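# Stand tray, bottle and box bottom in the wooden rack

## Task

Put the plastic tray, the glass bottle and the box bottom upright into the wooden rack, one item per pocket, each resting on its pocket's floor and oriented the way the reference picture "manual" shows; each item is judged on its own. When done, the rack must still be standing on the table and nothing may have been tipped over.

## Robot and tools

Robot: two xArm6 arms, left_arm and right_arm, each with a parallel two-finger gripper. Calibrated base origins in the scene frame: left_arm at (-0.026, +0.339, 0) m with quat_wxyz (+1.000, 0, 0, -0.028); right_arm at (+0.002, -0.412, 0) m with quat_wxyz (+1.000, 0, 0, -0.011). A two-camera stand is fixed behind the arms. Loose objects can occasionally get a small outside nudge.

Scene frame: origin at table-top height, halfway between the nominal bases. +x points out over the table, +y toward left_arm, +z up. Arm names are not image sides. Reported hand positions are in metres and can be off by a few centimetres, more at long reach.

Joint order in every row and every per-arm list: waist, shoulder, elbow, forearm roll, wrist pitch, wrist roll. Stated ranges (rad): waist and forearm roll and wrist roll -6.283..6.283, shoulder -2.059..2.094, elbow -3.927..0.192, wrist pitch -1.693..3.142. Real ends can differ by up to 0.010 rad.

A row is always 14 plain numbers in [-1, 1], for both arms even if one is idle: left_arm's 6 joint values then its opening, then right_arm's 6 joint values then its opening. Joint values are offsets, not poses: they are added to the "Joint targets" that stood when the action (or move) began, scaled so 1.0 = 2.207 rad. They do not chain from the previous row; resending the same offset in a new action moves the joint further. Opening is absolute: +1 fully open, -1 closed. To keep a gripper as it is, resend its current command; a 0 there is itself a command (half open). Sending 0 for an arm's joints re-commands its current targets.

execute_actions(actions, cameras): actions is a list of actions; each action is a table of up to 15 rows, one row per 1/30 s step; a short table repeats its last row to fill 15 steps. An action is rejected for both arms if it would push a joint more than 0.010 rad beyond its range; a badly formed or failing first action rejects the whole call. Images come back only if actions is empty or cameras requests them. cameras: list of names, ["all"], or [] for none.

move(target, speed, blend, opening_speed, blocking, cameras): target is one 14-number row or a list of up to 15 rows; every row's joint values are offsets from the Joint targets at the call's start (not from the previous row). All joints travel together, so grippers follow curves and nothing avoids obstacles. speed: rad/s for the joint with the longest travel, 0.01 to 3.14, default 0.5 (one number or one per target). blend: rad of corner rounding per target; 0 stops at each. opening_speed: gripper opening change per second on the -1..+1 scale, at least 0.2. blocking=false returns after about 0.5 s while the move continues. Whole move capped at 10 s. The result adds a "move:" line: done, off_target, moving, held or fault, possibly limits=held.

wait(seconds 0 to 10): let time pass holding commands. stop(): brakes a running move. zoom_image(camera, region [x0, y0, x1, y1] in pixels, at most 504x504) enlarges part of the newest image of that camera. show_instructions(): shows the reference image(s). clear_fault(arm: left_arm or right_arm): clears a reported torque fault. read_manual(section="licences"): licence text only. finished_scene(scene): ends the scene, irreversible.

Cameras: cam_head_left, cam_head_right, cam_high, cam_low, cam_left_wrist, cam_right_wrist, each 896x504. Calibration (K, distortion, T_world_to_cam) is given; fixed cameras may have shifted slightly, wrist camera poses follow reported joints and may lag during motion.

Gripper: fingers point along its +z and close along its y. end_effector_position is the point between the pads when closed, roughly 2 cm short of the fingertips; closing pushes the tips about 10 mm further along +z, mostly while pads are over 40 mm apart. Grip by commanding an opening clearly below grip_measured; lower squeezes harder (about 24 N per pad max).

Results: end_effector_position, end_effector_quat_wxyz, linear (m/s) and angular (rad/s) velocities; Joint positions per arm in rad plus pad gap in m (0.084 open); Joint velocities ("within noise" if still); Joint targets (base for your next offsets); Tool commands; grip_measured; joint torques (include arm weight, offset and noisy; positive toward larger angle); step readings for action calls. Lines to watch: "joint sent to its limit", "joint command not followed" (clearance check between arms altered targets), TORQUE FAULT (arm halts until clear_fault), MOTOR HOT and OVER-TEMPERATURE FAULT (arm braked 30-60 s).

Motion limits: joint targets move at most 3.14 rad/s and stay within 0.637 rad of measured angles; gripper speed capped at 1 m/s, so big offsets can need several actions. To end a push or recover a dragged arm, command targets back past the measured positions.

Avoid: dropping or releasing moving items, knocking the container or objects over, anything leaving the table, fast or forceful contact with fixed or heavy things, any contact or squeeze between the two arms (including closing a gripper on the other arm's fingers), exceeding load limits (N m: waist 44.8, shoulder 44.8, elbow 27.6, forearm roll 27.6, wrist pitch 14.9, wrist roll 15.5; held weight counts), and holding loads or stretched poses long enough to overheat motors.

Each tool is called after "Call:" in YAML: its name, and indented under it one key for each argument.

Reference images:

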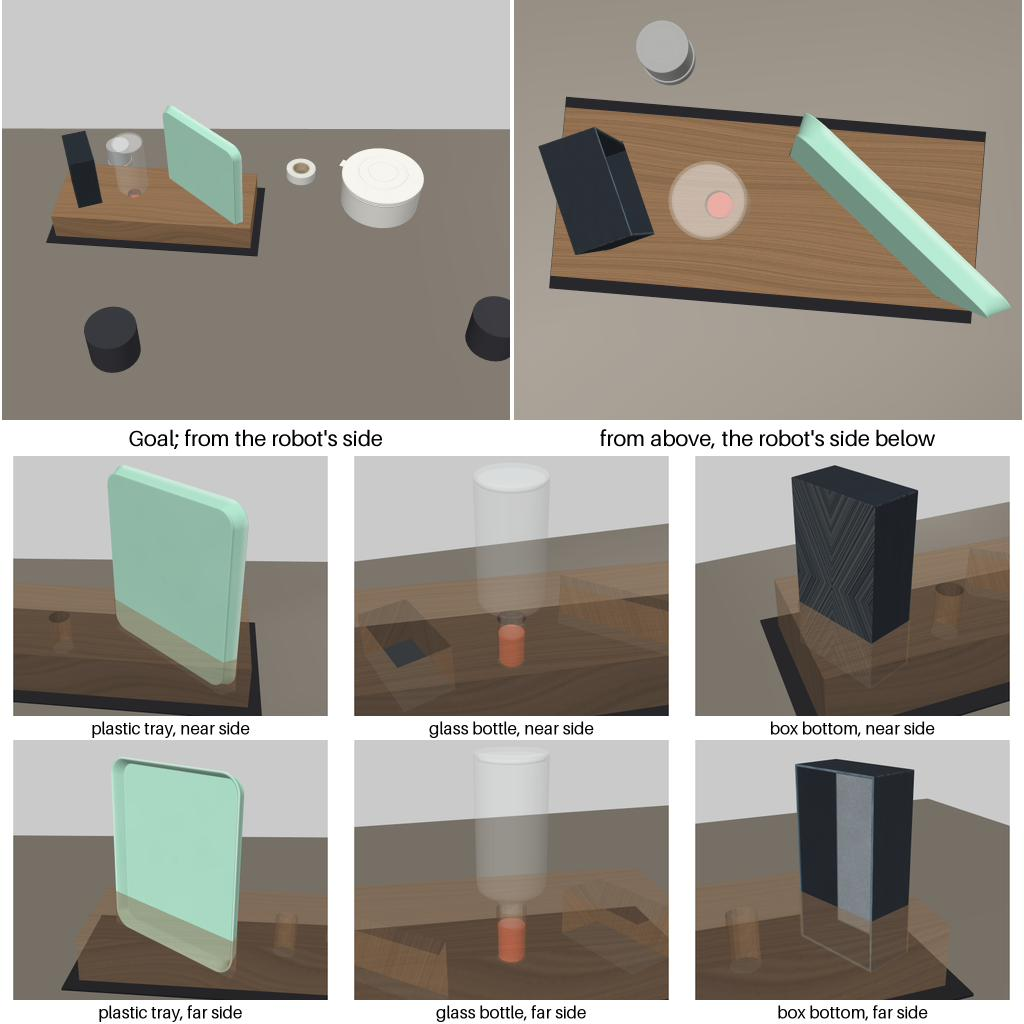

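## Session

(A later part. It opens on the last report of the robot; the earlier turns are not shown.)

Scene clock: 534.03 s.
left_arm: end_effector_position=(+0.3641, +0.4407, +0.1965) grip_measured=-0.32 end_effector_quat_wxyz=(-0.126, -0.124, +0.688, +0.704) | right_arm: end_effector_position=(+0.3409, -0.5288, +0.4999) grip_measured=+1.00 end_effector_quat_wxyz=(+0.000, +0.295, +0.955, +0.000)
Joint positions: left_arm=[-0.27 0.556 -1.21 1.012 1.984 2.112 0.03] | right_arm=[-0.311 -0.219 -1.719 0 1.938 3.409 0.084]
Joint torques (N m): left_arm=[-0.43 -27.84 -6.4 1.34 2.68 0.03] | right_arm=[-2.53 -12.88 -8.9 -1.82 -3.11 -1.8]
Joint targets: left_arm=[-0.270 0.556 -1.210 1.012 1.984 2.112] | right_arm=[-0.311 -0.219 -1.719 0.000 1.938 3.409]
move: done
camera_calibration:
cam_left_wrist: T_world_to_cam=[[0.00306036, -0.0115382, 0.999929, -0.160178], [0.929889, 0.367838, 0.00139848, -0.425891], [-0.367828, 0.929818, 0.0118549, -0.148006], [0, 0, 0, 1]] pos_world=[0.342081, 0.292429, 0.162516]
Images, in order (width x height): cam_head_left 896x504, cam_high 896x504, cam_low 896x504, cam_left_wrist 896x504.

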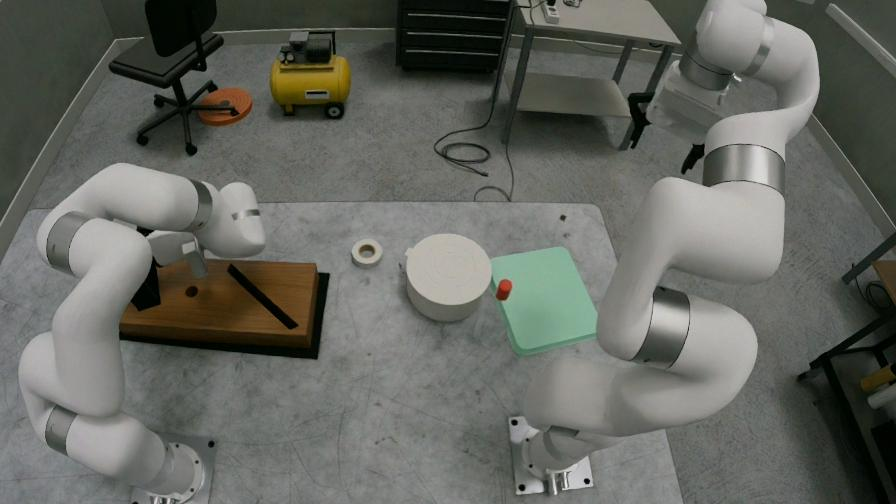

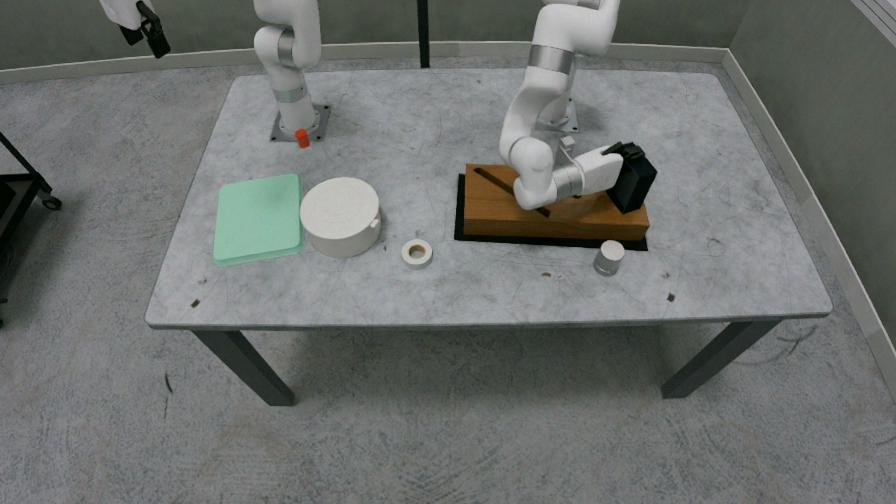

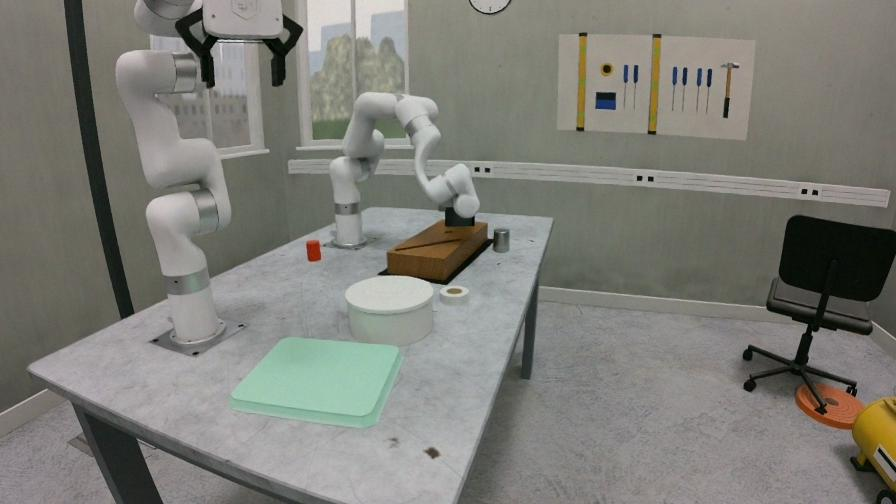

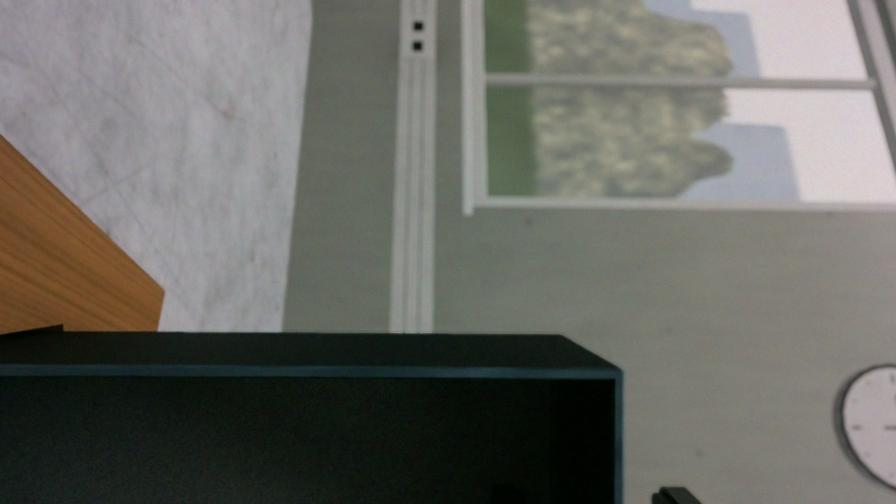

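Call:
move:
  target:
    - [-0.0565,0.0629,-0.1189,-0.0296,0.0493,0.0292,-0.3,0,0,0,0,0,0,1.0]
    - [-0.0565,-0.1160,-0.1767,-0.0296,0.0493,0.0292,-0.3,0,0,0,0,0,0,1.0]
    - [0.5754,-0.3425,-0.0861,-0.4585,-0.1740,-0.0054,-0.3,0.2996,-0.1917,0.4010,0,-0.2094,0.0277,1.0]
  speed: [0.25,0.8,0.9]
  blend: [0.02,0.1,0]
  cameras: ["all"]

Scene clock: 559.23 s.
left_arm: end_effector_position=(+0.2160, +0.6728, +0.3925) grip_measured=-0.32 end_effector_quat_wxyz=(+0.000, +0.838, -0.546, +0.000) | right_arm: end_effector_position=(+0.2832, -0.3160, +0.3200) grip_measured=+1.00 end_effector_quat_wxyz=(+0.000, +0.000, +1.000, +0.000)
Joint positions: left_arm=[1 -0.2 -1.4 0 1.6 2.1 0.03] | right_arm=[0.35 -0.642 -0.834 0 1.476 3.47 0.084]
Joint torques (N m): left_arm=[2.9 -20.25 -9.81 -3.44 -3.07 -1.73] | right_arm=[3.47 -11.03 -8.71 -1.98 -4.7 2.18]
Joint targets: left_arm=[1.000 -0.200 -1.400 0.000 1.600 2.100] | right_arm=[0.350 -0.642 -0.834 0.000 1.476 3.470]
move: done
camera_calibration:
cam_left_wrist: T_world_to_cam=[[-0.91523, -0.402775, -0.0112368, 0.505428], [-0.402492, 0.915178, -0.0211884, -0.445324], [0.0188178, -0.0148695, -0.999712, 0.528471], [0, 0, 0, 1]] pos_world=[0.273399, 0.618982, 0.524563]
cam_right_wrist: T_world_to_cam=[[0.0193071, 0.999672, 0.0168069, 0.342245], [0.999571, -0.0196697, 0.0216831, -0.229588], [0.0220066, 0.016381, -0.999624, 0.450777], [0, 0, 0, 1]] pos_world=[0.212961, -0.354033, 0.449833]

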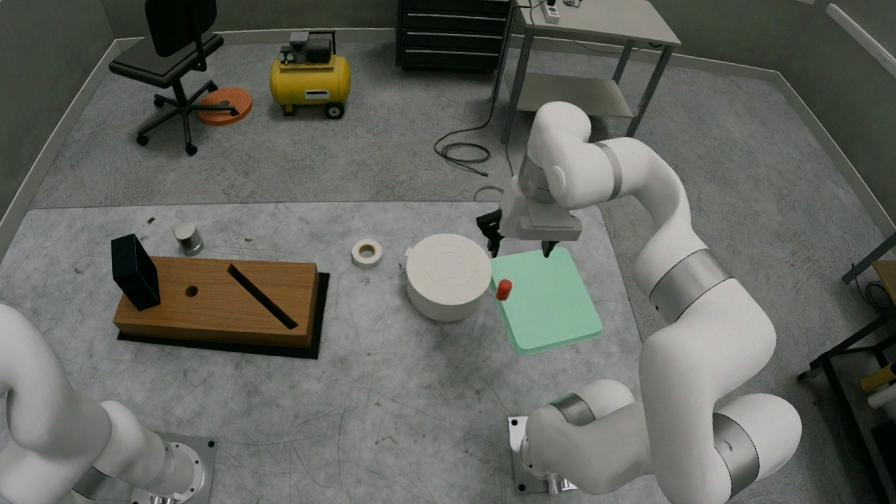

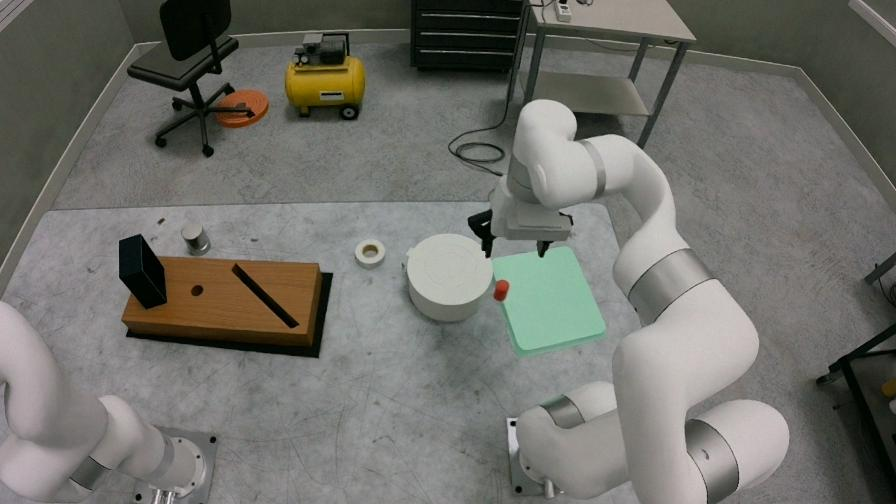

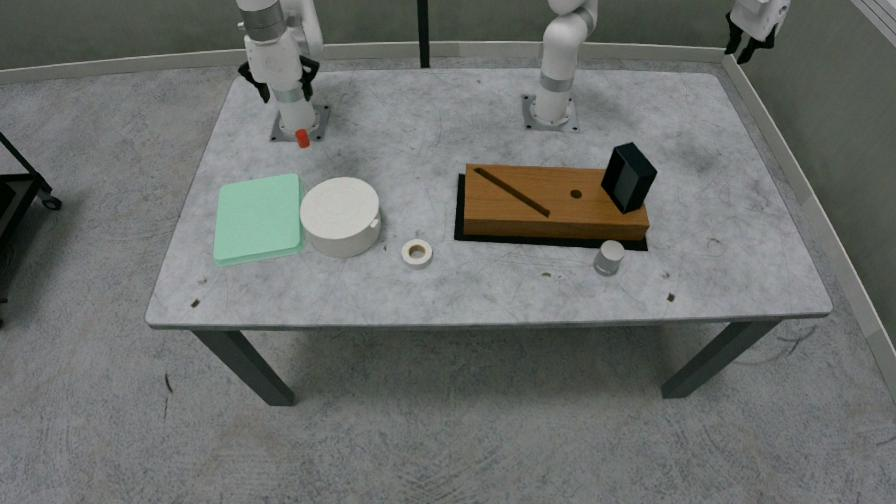

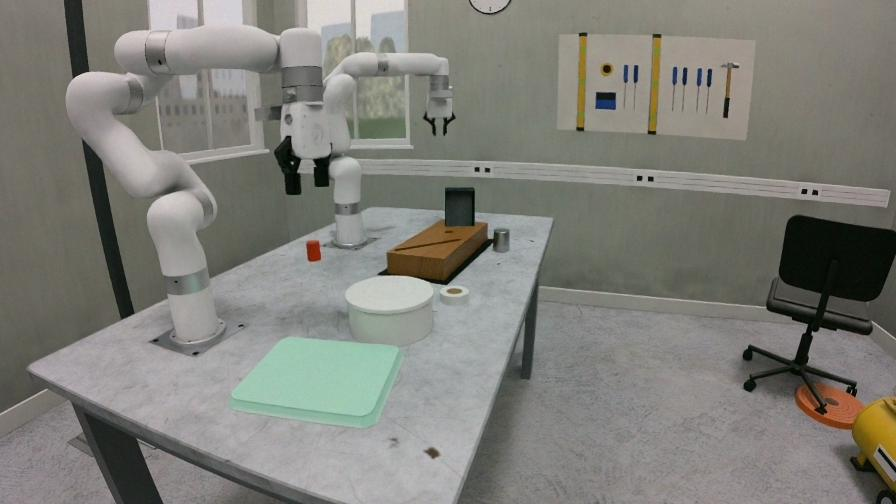

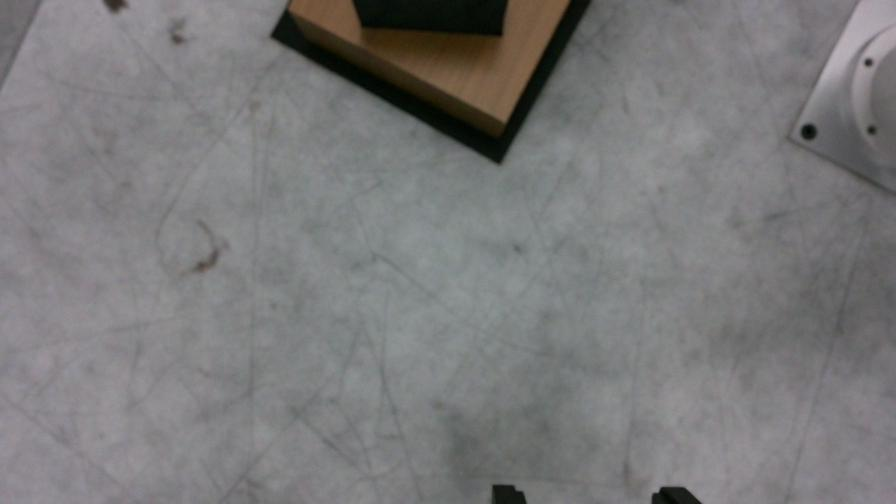

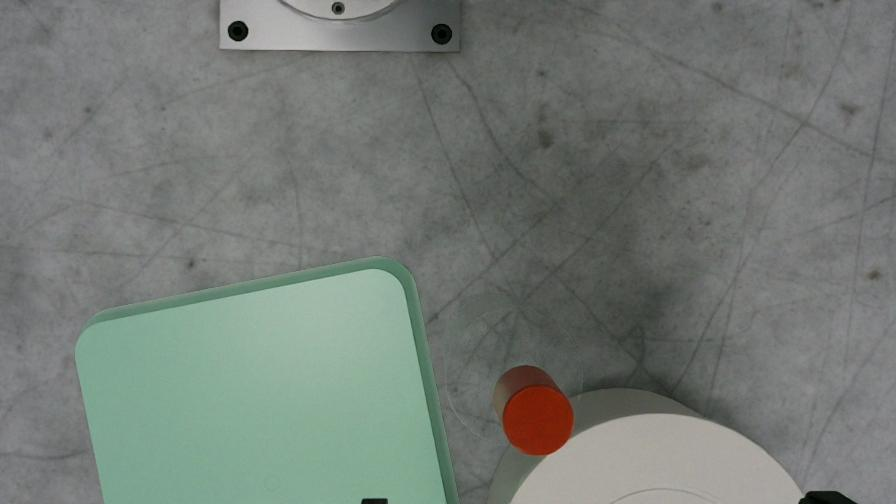

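Call:
move:
  target:
    - [0,0,0,0,0,0,-0.3,0.0002,0.0202,0.1654,0,-0.1856,0,1.0]
    - [0,0,0,0,0,0,-0.3,0.0002,0.0202,0.1654,0,-0.1856,0,-0.7]
    - [0,0,0,0,0,0,-0.3,0.0002,-0.0023,0.0275,0,-0.0252,0,-0.7]
  speed: [0.3,0.3,0.3]
  opening_speed: 1.2
  cameras: ["cam_head_left","cam_low","cam_right_wrist"]

Scene clock: 583.23 s.
left_arm: end_effector_position=(+0.2160, +0.6728, +0.3925) grip_measured=-0.32 end_effector_quat_wxyz=(+0.000, +0.838, -0.546, +0.000) | right_arm: end_effector_position=(+0.2837, -0.3157, +0.2999) grip_measured=-0.38 end_effector_quat_wxyz=(+0.000, +0.000, +1.000, +0.000)
Joint positions: left_arm=[1 -0.2 -1.4 0 1.6 2.1 0.03] | right_arm=[0.35 -0.647 -0.773 0 1.42 3.47 0.027]
Joint torques (N m): left_arm=[2.81 -19.9 -13.21 -2.81 -2.62 -1.12] | right_arm=[-1.45 -11.63 -13.51 -1.55 0.68 1.87]
Joint targets: left_arm=[1.000 -0.200 -1.400 0.000 1.600 2.100] | right_arm=[0.350 -0.647 -0.773 0.000 1.420 3.470]
move: done
camera_calibration:
cam_right_wrist: T_world_to_cam=[[0.0188101, 0.999684, 0.0166994, 0.342429], [0.999583, -0.0191689, 0.0215922, -0.229534], [0.0219055, 0.0162863, -0.999627, 0.430657], [0, 0, 0, 1]] pos_world=[0.213564, -0.353734, 0.429734]
Images, in order (width x height): cam_head_left 896x504, cam_low 896x504, cam_right_wrist 896x504.

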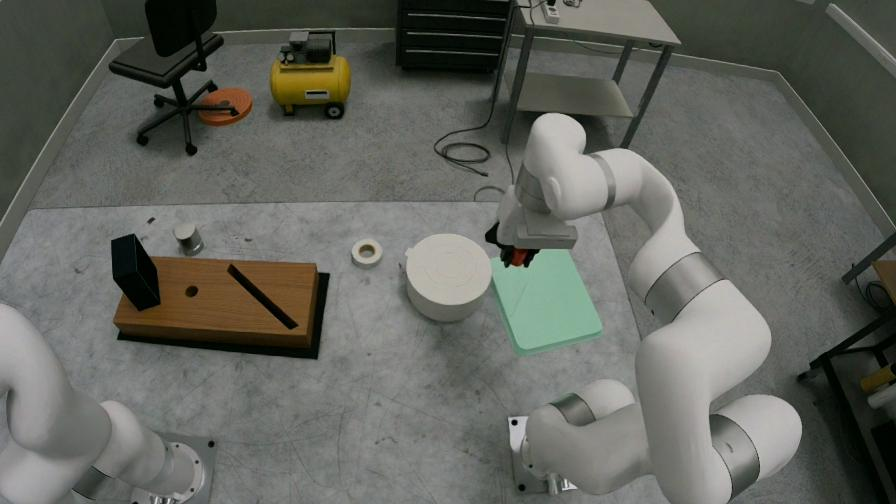

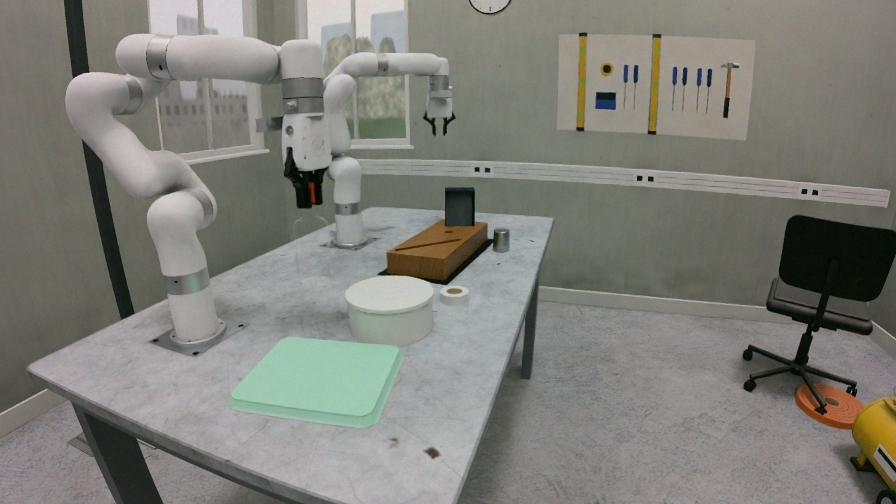

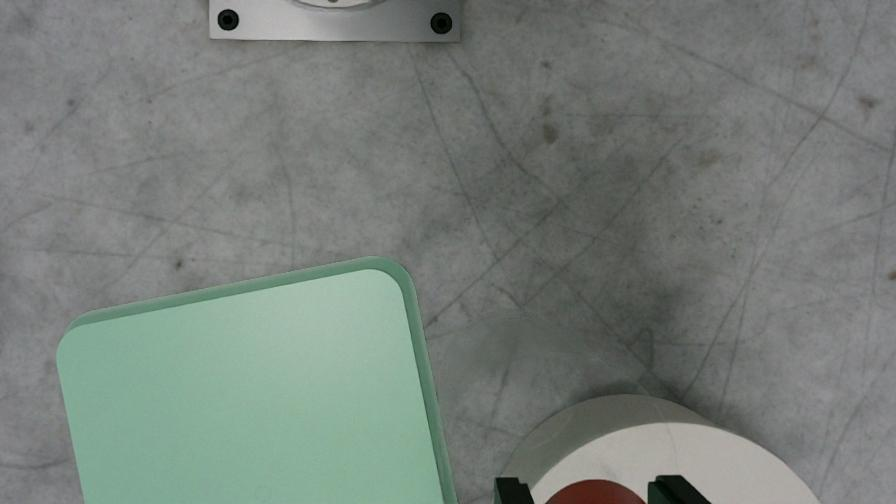

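Call:
move:
  target:
    - [0,0,0,0,0,0,-0.3,0.3675,0.2446,-0.2069,0,-0.0377,0,-0.7]
    - [0,0,0,0,0,0,-0.3,0.3675,0.2755,-0.0907,0,-0.1848,0,-0.7]
  speed: [0.6,0.25]
  blend: [0.03,0]
  cameras: ["cam_head_left","cam_low","cam_high"]

Call:
zoom_image:
  camera: "cam_low"
  region: [300, 160, 420, 300]

Scene clock: 593.20 s.
left_arm: end_effector_position=(+0.2160, +0.6728, +0.3925) grip_measured=-0.32 end_effector_quat_wxyz=(+0.000, +0.838, -0.546, +0.000) | right_arm: end_effector_position=(+0.1901, -0.0030, +0.1861) grip_measured=-0.38 end_effector_quat_wxyz=(+0.000, -0.395, +0.919, +0.000)
Joint positions: left_arm=[1 -0.2 -1.4 0 1.6 2.1 0.03] | right_arm=[1.161 -0.039 -0.973 0 1.012 3.47 0.027]
Joint torques (N m): left_arm=[2.76 -19.77 -13.17 -2.33 -2.24 -0.61] | right_arm=[3.75 -17.28 -9.29 -1.35 -4.97 1.71]
Joint targets: left_arm=[1.000 -0.200 -1.400 0.000 1.600 2.100] | right_arm=[1.161 -0.039 -0.973 0.000 1.012 3.470]
move: done
Images, in order (width x height): cam_head_left 896x504, cam_high 896x504, cam_low 896x504.

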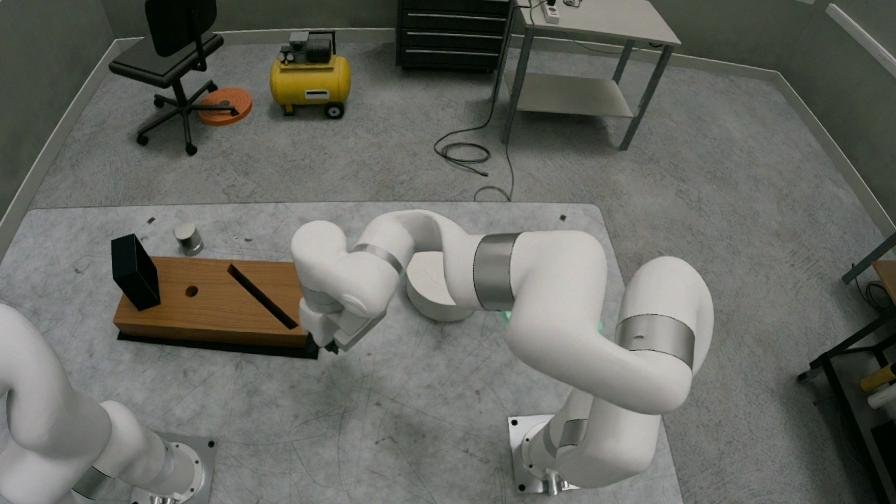

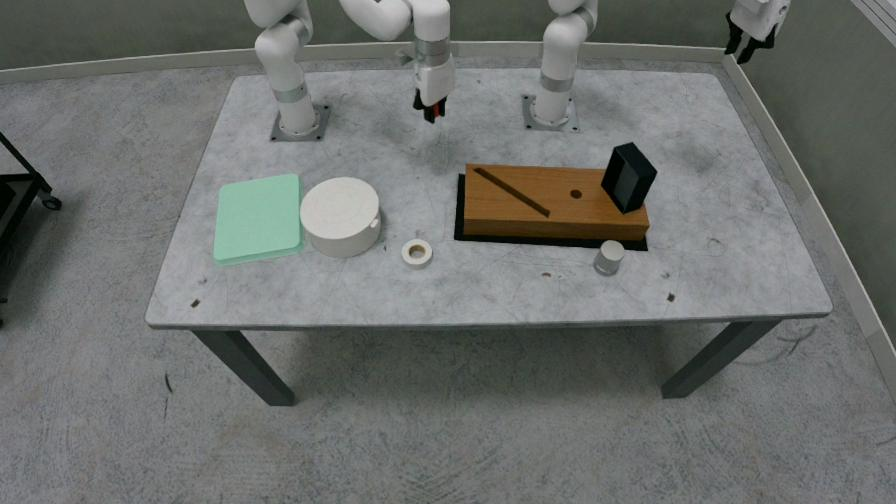

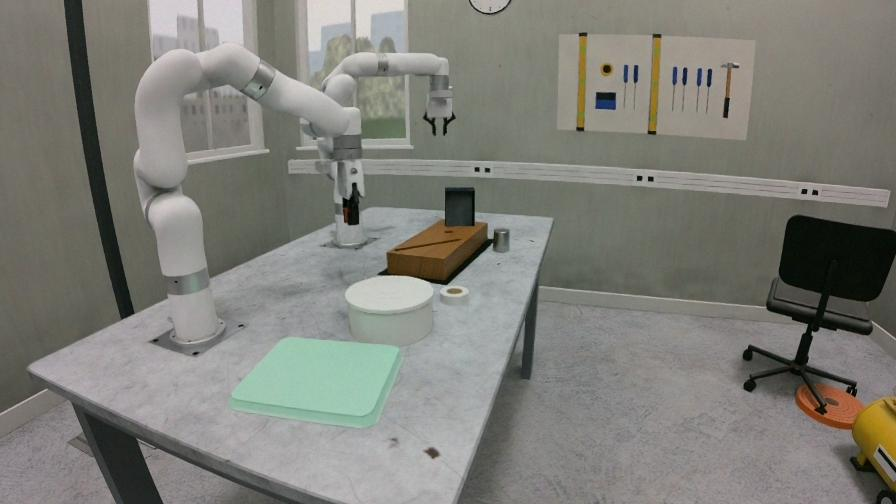

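Scaled by 3.600 from the camera's 896x504 image, which has a finer 1280x720 frame.

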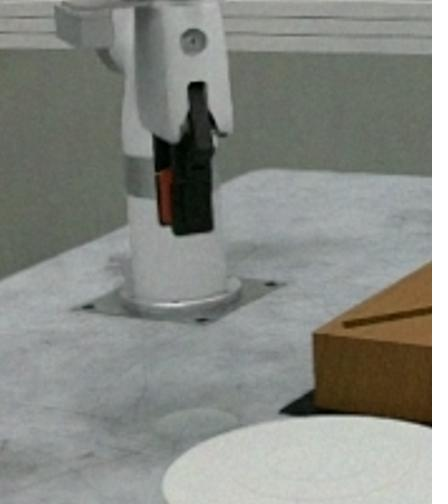

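Call:
move:
  target:
    - [0,0,0,0,0,0,-0.3,0,0.0005,0.0020,0,-0.0025,0,-0.7]
    - [0,0,0,0,0,0,-0.3,0,0.0005,0.0020,0,-0.0025,0,1.0]
    - [0,0,0,0,0,0,-0.3,0,-0.0309,-0.1162,0,0.1471,0,1.0]
  speed: [0.1,0.3,0.4]
  opening_speed: 0.8
  cameras: ["cam_right_wrist","cam_low","cam_head_left","cam_high"]

Scene clock: 601.63 s.
left_arm: end_effector_position=(+0.2160, +0.6728, +0.3925) grip_measured=-0.32 end_effector_quat_wxyz=(+0.000, +0.838, -0.546, +0.000) | right_arm: end_effector_position=(+0.1901, -0.0030, +0.3000) grip_measured=+1.00 end_effector_quat_wxyz=(+0.000, -0.395, +0.919, +0.000)
Joint positions: left_arm=[1 -0.2 -1.4 0 1.6 2.1 0.03] | right_arm=[1.161 -0.107 -1.23 0 1.337 3.47 0.084]
Joint torques (N m): left_arm=[2.81 -19.6 -13.17 -1.65 -1.89 0] | right_arm=[3.19 -22.72 -12.89 -1.19 0.89 1.45]
Joint targets: left_arm=[1.000 -0.200 -1.400 0.000 1.600 2.100] | right_arm=[1.161 -0.107 -1.230 0.000 1.337 3.470]
move: done
camera_calibration:
cam_right_wrist: T_world_to_cam=[[-0.71182, 0.702162, 0.0167348, 0.169548], [0.702354, 0.711503, 0.0214887, -0.0712447], [0.00318166, 0.0270499, -0.999629, 0.431301], [0, 0, 0, 1]] pos_world=[0.169355, -0.0800262, 0.429834]
Images, in order (width x height): cam_head_left 896x504, cam_high 896x504, cam_low 896x504, cam_right_wrist 896x504.

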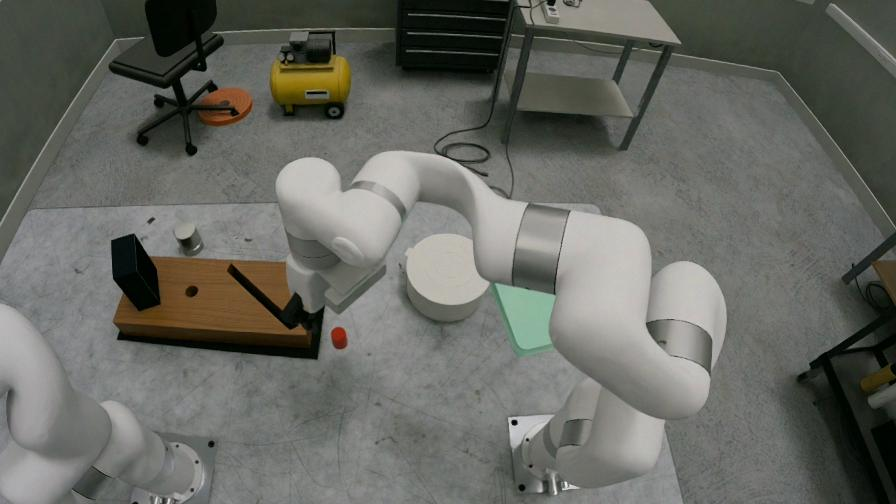

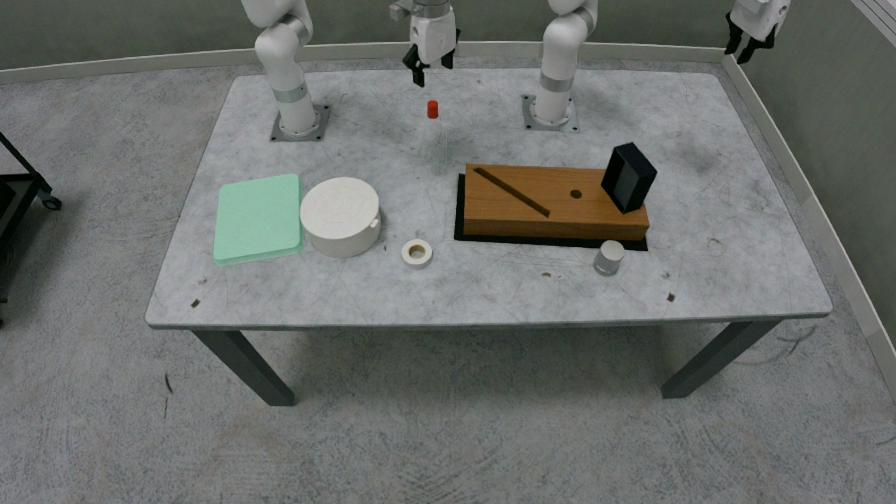

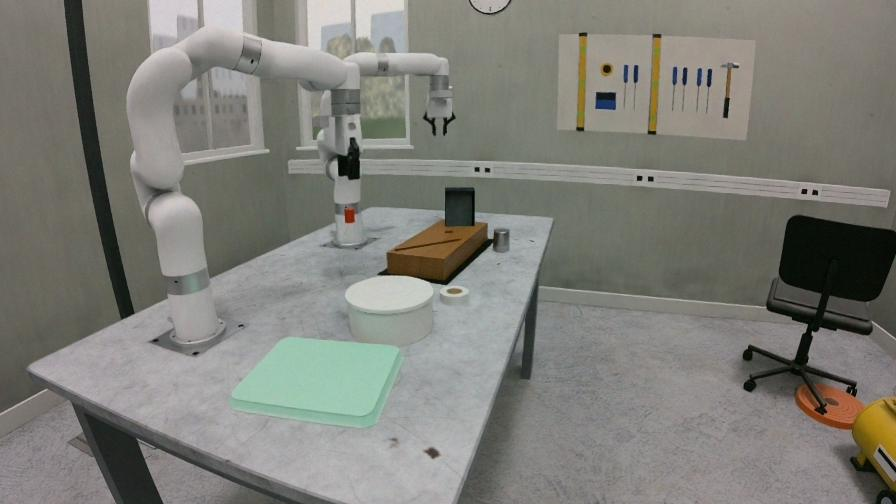

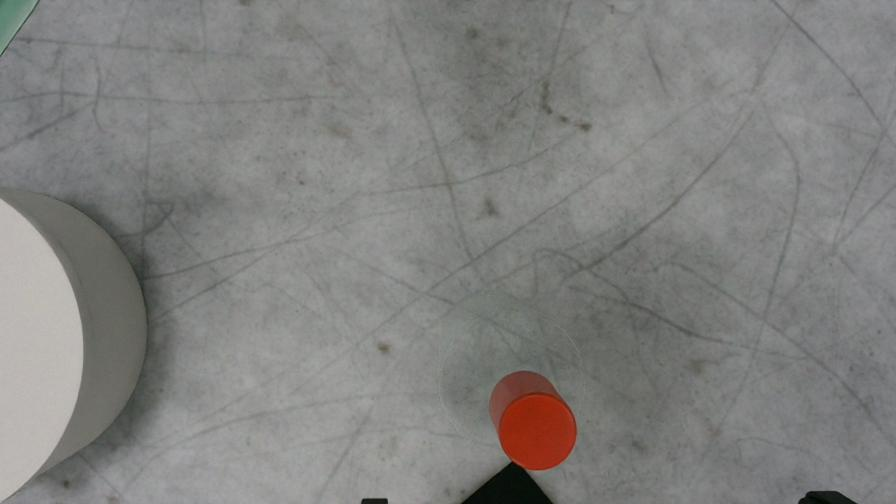

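Call:
move:
  target:
    - [0,0,0,0,0,0,-0.3,0,0.0314,0.1182,0,-0.1496,0,1.0]
    - [0,0,0,0,0,0,-0.3,0,0.0314,0.1182,0,-0.1496,0,-0.7]
    - [0,0,0,0,0,0,-0.3,0,0.0121,0.0781,0,-0.0902,0,-0.7]
    - [0,0,0,0,0,0,-0.3,0.0846,0.1845,-0.1361,0,-0.0483,0,-0.7]
    - [0,0,0,0,0,0,-0.3,0.0846,0.1975,-0.0953,0,-0.1022,0,-0.7]
  speed: [0.4,0.4,0.3,0.5,0.2]
  blend: [0,0,0.02,0.02,0]
  opening_speed: 1.3

Call:
move:
  target:
    - [0,0,0,0,0,0,-0.3,0,0,0,0,0,0,1.0]
    - [0,0,0,0,0,0,-0.3,0,-0.0154,-0.1280,0,0.1434,0,1.0]
  speed: 0.5
  opening_speed: 0.9
  cameras: ["cam_head_left","cam_low","cam_right_wrist"]

Scene clock: 649.87 s.
left_arm: end_effector_position=(+0.2160, +0.6728, +0.3925) grip_measured=-0.32 end_effector_quat_wxyz=(+0.000, +0.838, -0.546, +0.000) | right_arm: end_effector_position=(+0.1375, +0.1314, +0.1850) grip_measured=-0.38 end_effector_quat_wxyz=(+0.000, -0.479, +0.878, +0.000)
Joint positions: left_arm=[1 -0.2 -1.4 0 1.6 2.1 0.03] | right_arm=[1.348 0.329 -1.44 0 1.111 3.47 0.027]
Joint torques (N m): left_arm=[2.59 -19.38 -13.11 -1 -1.36 0.72] | right_arm=[3.62 -25.43 -9.6 -0.96 -5.08 1.15]
Joint targets: left_arm=[1.000 -0.200 -1.400 0.000 1.600 2.100] | right_arm=[1.348 0.329 -1.440 0.000 1.111 3.470]
move: done

Scene clock: 653.07 s.
left_arm: end_effector_position=(+0.2160, +0.6728, +0.3925) grip_measured=-0.32 end_effector_quat_wxyz=(+0.000, +0.838, -0.546, +0.000) | right_arm: end_effector_position=(+0.1375, +0.1315, +0.3000) grip_measured=+1.00 end_effector_quat_wxyz=(+0.000, -0.479, +0.878, +0.000)
Joint positions: left_arm=[1 -0.2 -1.4 0 1.6 2.1 0.03] | right_arm=[1.348 0.295 -1.722 0 1.428 3.47 0.084]
Joint torques (N m): left_arm=[2.78 -19.24 -13.1 -0.78 -1.09 1.01] | right_arm=[1.96 -30.88 -12.61 -0.93 0.9 1.02]
Joint targets: left_arm=[1.000 -0.200 -1.400 0.000 1.600 2.100] | right_arm=[1.348 0.295 -1.722 0.000 1.428 3.470]
move: done
camera_calibration:
cam_right_wrist: T_world_to_cam=[[-0.829779, 0.55784, 0.0167679, 0.0728983], [0.558089, 0.829502, 0.0215366, -0.125758], [-0.00189506, 0.0272286, -0.999627, 0.428507], [0, 0, 0, 1]] pos_world=[0.131486, 0.0519831, 0.429834]
Images, in order (width x height): cam_head_left 896x504, cam_low 896x504, cam_right_wrist 896x504.

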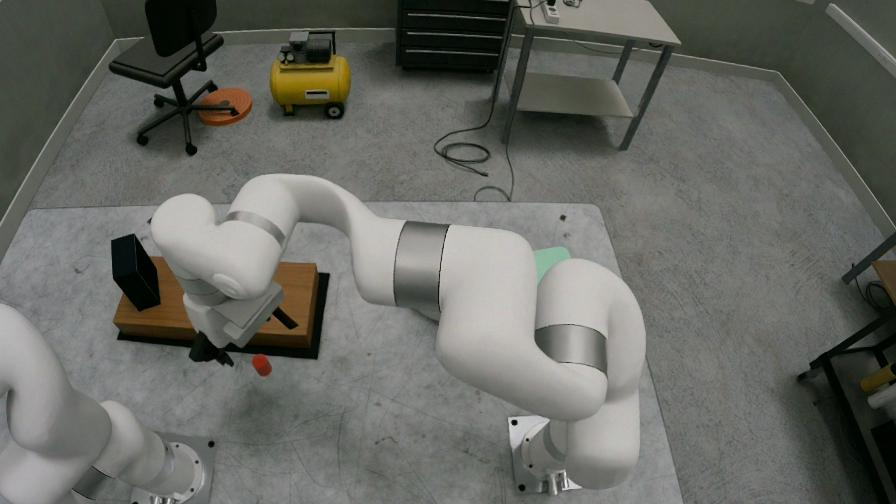

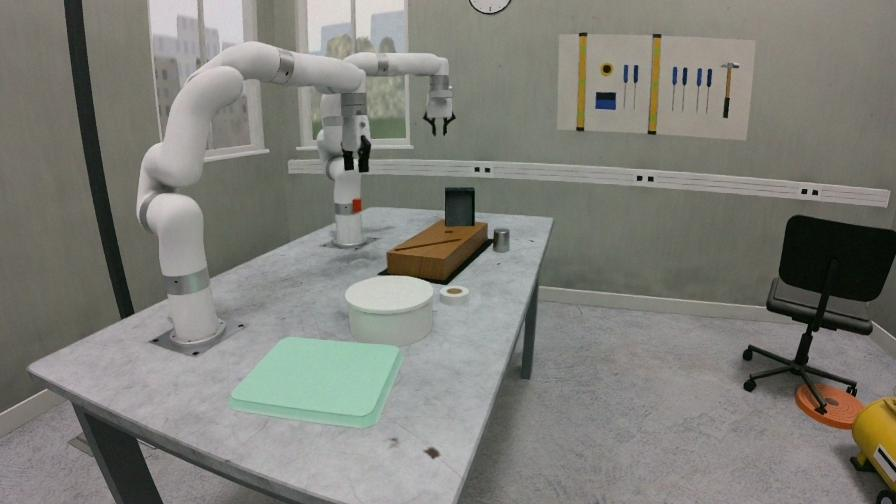

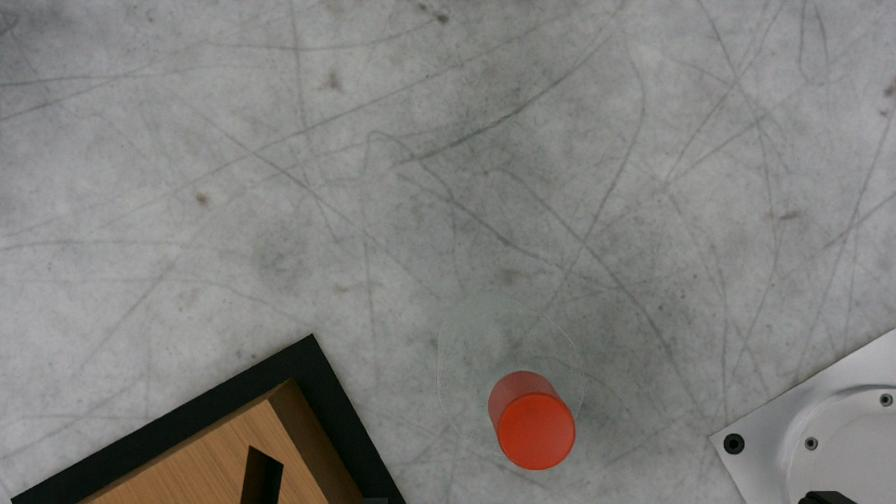

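Call:
move:
  target: [0,0,0,0,0,0,-0.3,0,-0.2696,0.4182,-0.7117,-0.5563,-0.7792,1.0]
  speed: 1.2

Call:
move:
  target:
    - [0,0,0,0,0,0,-0.3,0,-0.1580,0.2119,-0.7117,0.1765,-0.7929,1.0]
    - [0,0,0,0,0,0,-0.3,0,0.2882,0.2408,-0.7117,0.6517,-0.7929,1.0]
  speed: [1.2,0.5]
  blend: [0.1,0]
  cameras: ["cam_head_left","cam_head_right","cam_low","cam_high","cam_right_wrist"]

Scene clock: 666.97 s.
left_arm: end_effector_position=(+0.2160, +0.6728, +0.3925) grip_measured=-0.32 end_effector_quat_wxyz=(+0.000, +0.838, -0.546, +0.000) | right_arm: end_effector_position=(+0.1090, +0.1186, +0.3495) grip_measured=+1.00 end_effector_quat_wxyz=(-0.293, +0.741, +0.417, +0.438)
Joint positions: left_arm=[1 -0.2 -1.4 0 1.6 2.1 0.03] | right_arm=[1.348 -0.3 -0.799 -1.571 0.2 1.75 0.084]
Joint torques (N m): left_arm=[2.58 -19.54 -13.1 -0.45 -0.83 1.07] | right_arm=[-0.79 -18.52 -9.11 -1.07 -3.4 -1.88]
Joint targets: left_arm=[1.000 -0.200 -1.400 0.000 1.600 2.100] | right_arm=[1.348 -0.300 -0.799 -1.571 0.200 1.750]
move: done

Scene clock: 671.07 s.
left_arm: end_effector_position=(+0.2160, +0.6728, +0.3925) grip_measured=-0.32 end_effector_quat_wxyz=(+0.000, +0.838, -0.546, +0.000) | right_arm: end_effector_position=(+0.1110, +0.0248, +0.0950) grip_measured=+1.00 end_effector_quat_wxyz=(+0.557, -0.435, +0.557, +0.435)
Joint positions: left_arm=[1 -0.2 -1.4 0 1.6 2.1 0.03] | right_arm=[1.348 0.336 -0.268 -3.141 1.638 0 0.084]
Joint torques (N m): left_arm=[2.54 -19.29 -13.15 -0.1 -0.61 1] | right_arm=[-2.6 -12.2 -1.33 -2.43 5.54 0.1]
Joint targets: left_arm=[1.000 -0.200 -1.400 0.000 1.600 2.100] | right_arm=[1.348 0.336 -0.268 -3.141 1.638 0.000]
move: done
camera_calibration:
cam_right_wrist: T_world_to_cam=[[-0.974059, 0.225425, 0.0198148, 0.137818], [0.0143596, -0.0258139, 0.999564, -0.0292699], [0.225838, 0.973919, 0.0219072, 0.0806879], [0, 0, 0, 1]] pos_world=[0.116441, -0.110407, 0.0247586]
Images, in order (width x height): cam_head_left 896x504, cam_head_right 896x504, cam_high 896x504, cam_low 896x504, cam_right_wrist 896x504.

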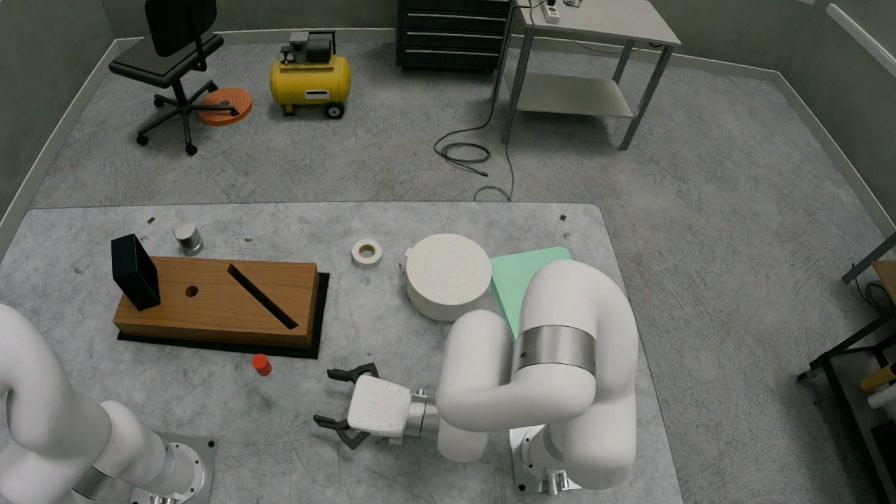

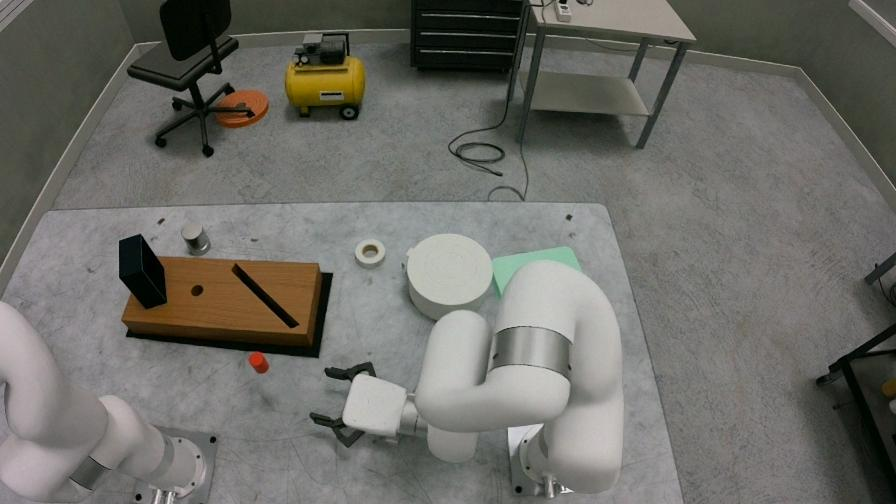

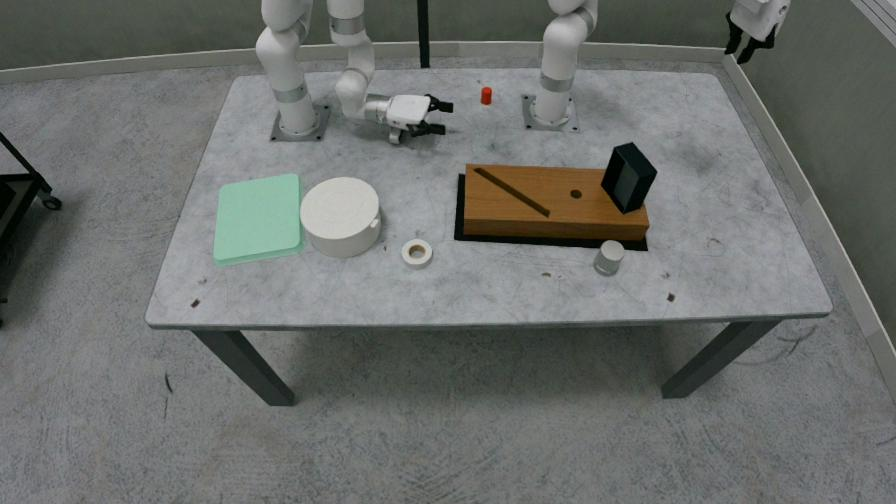

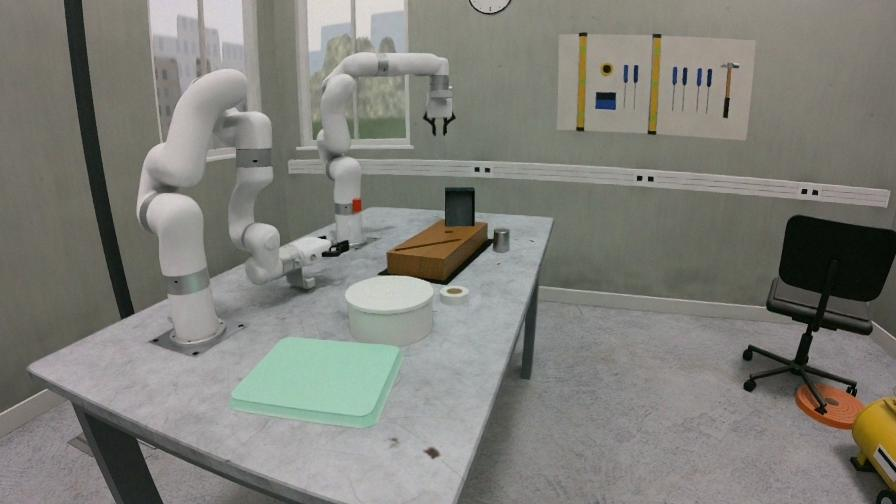

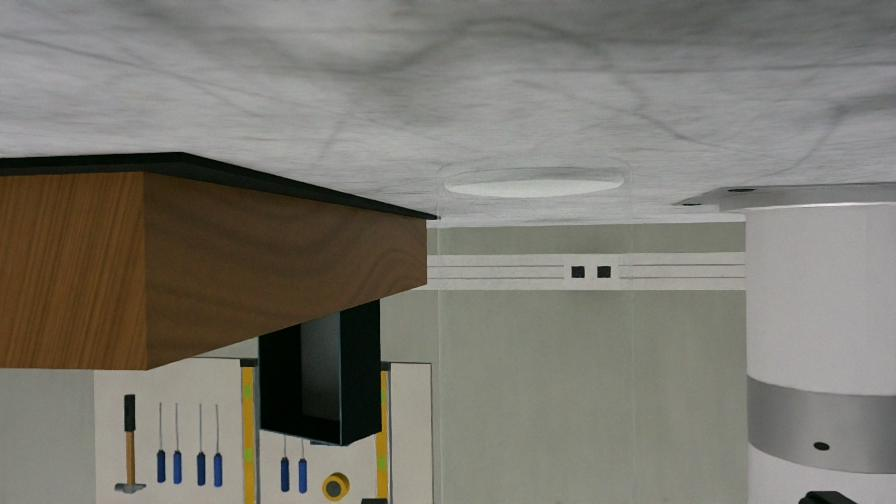

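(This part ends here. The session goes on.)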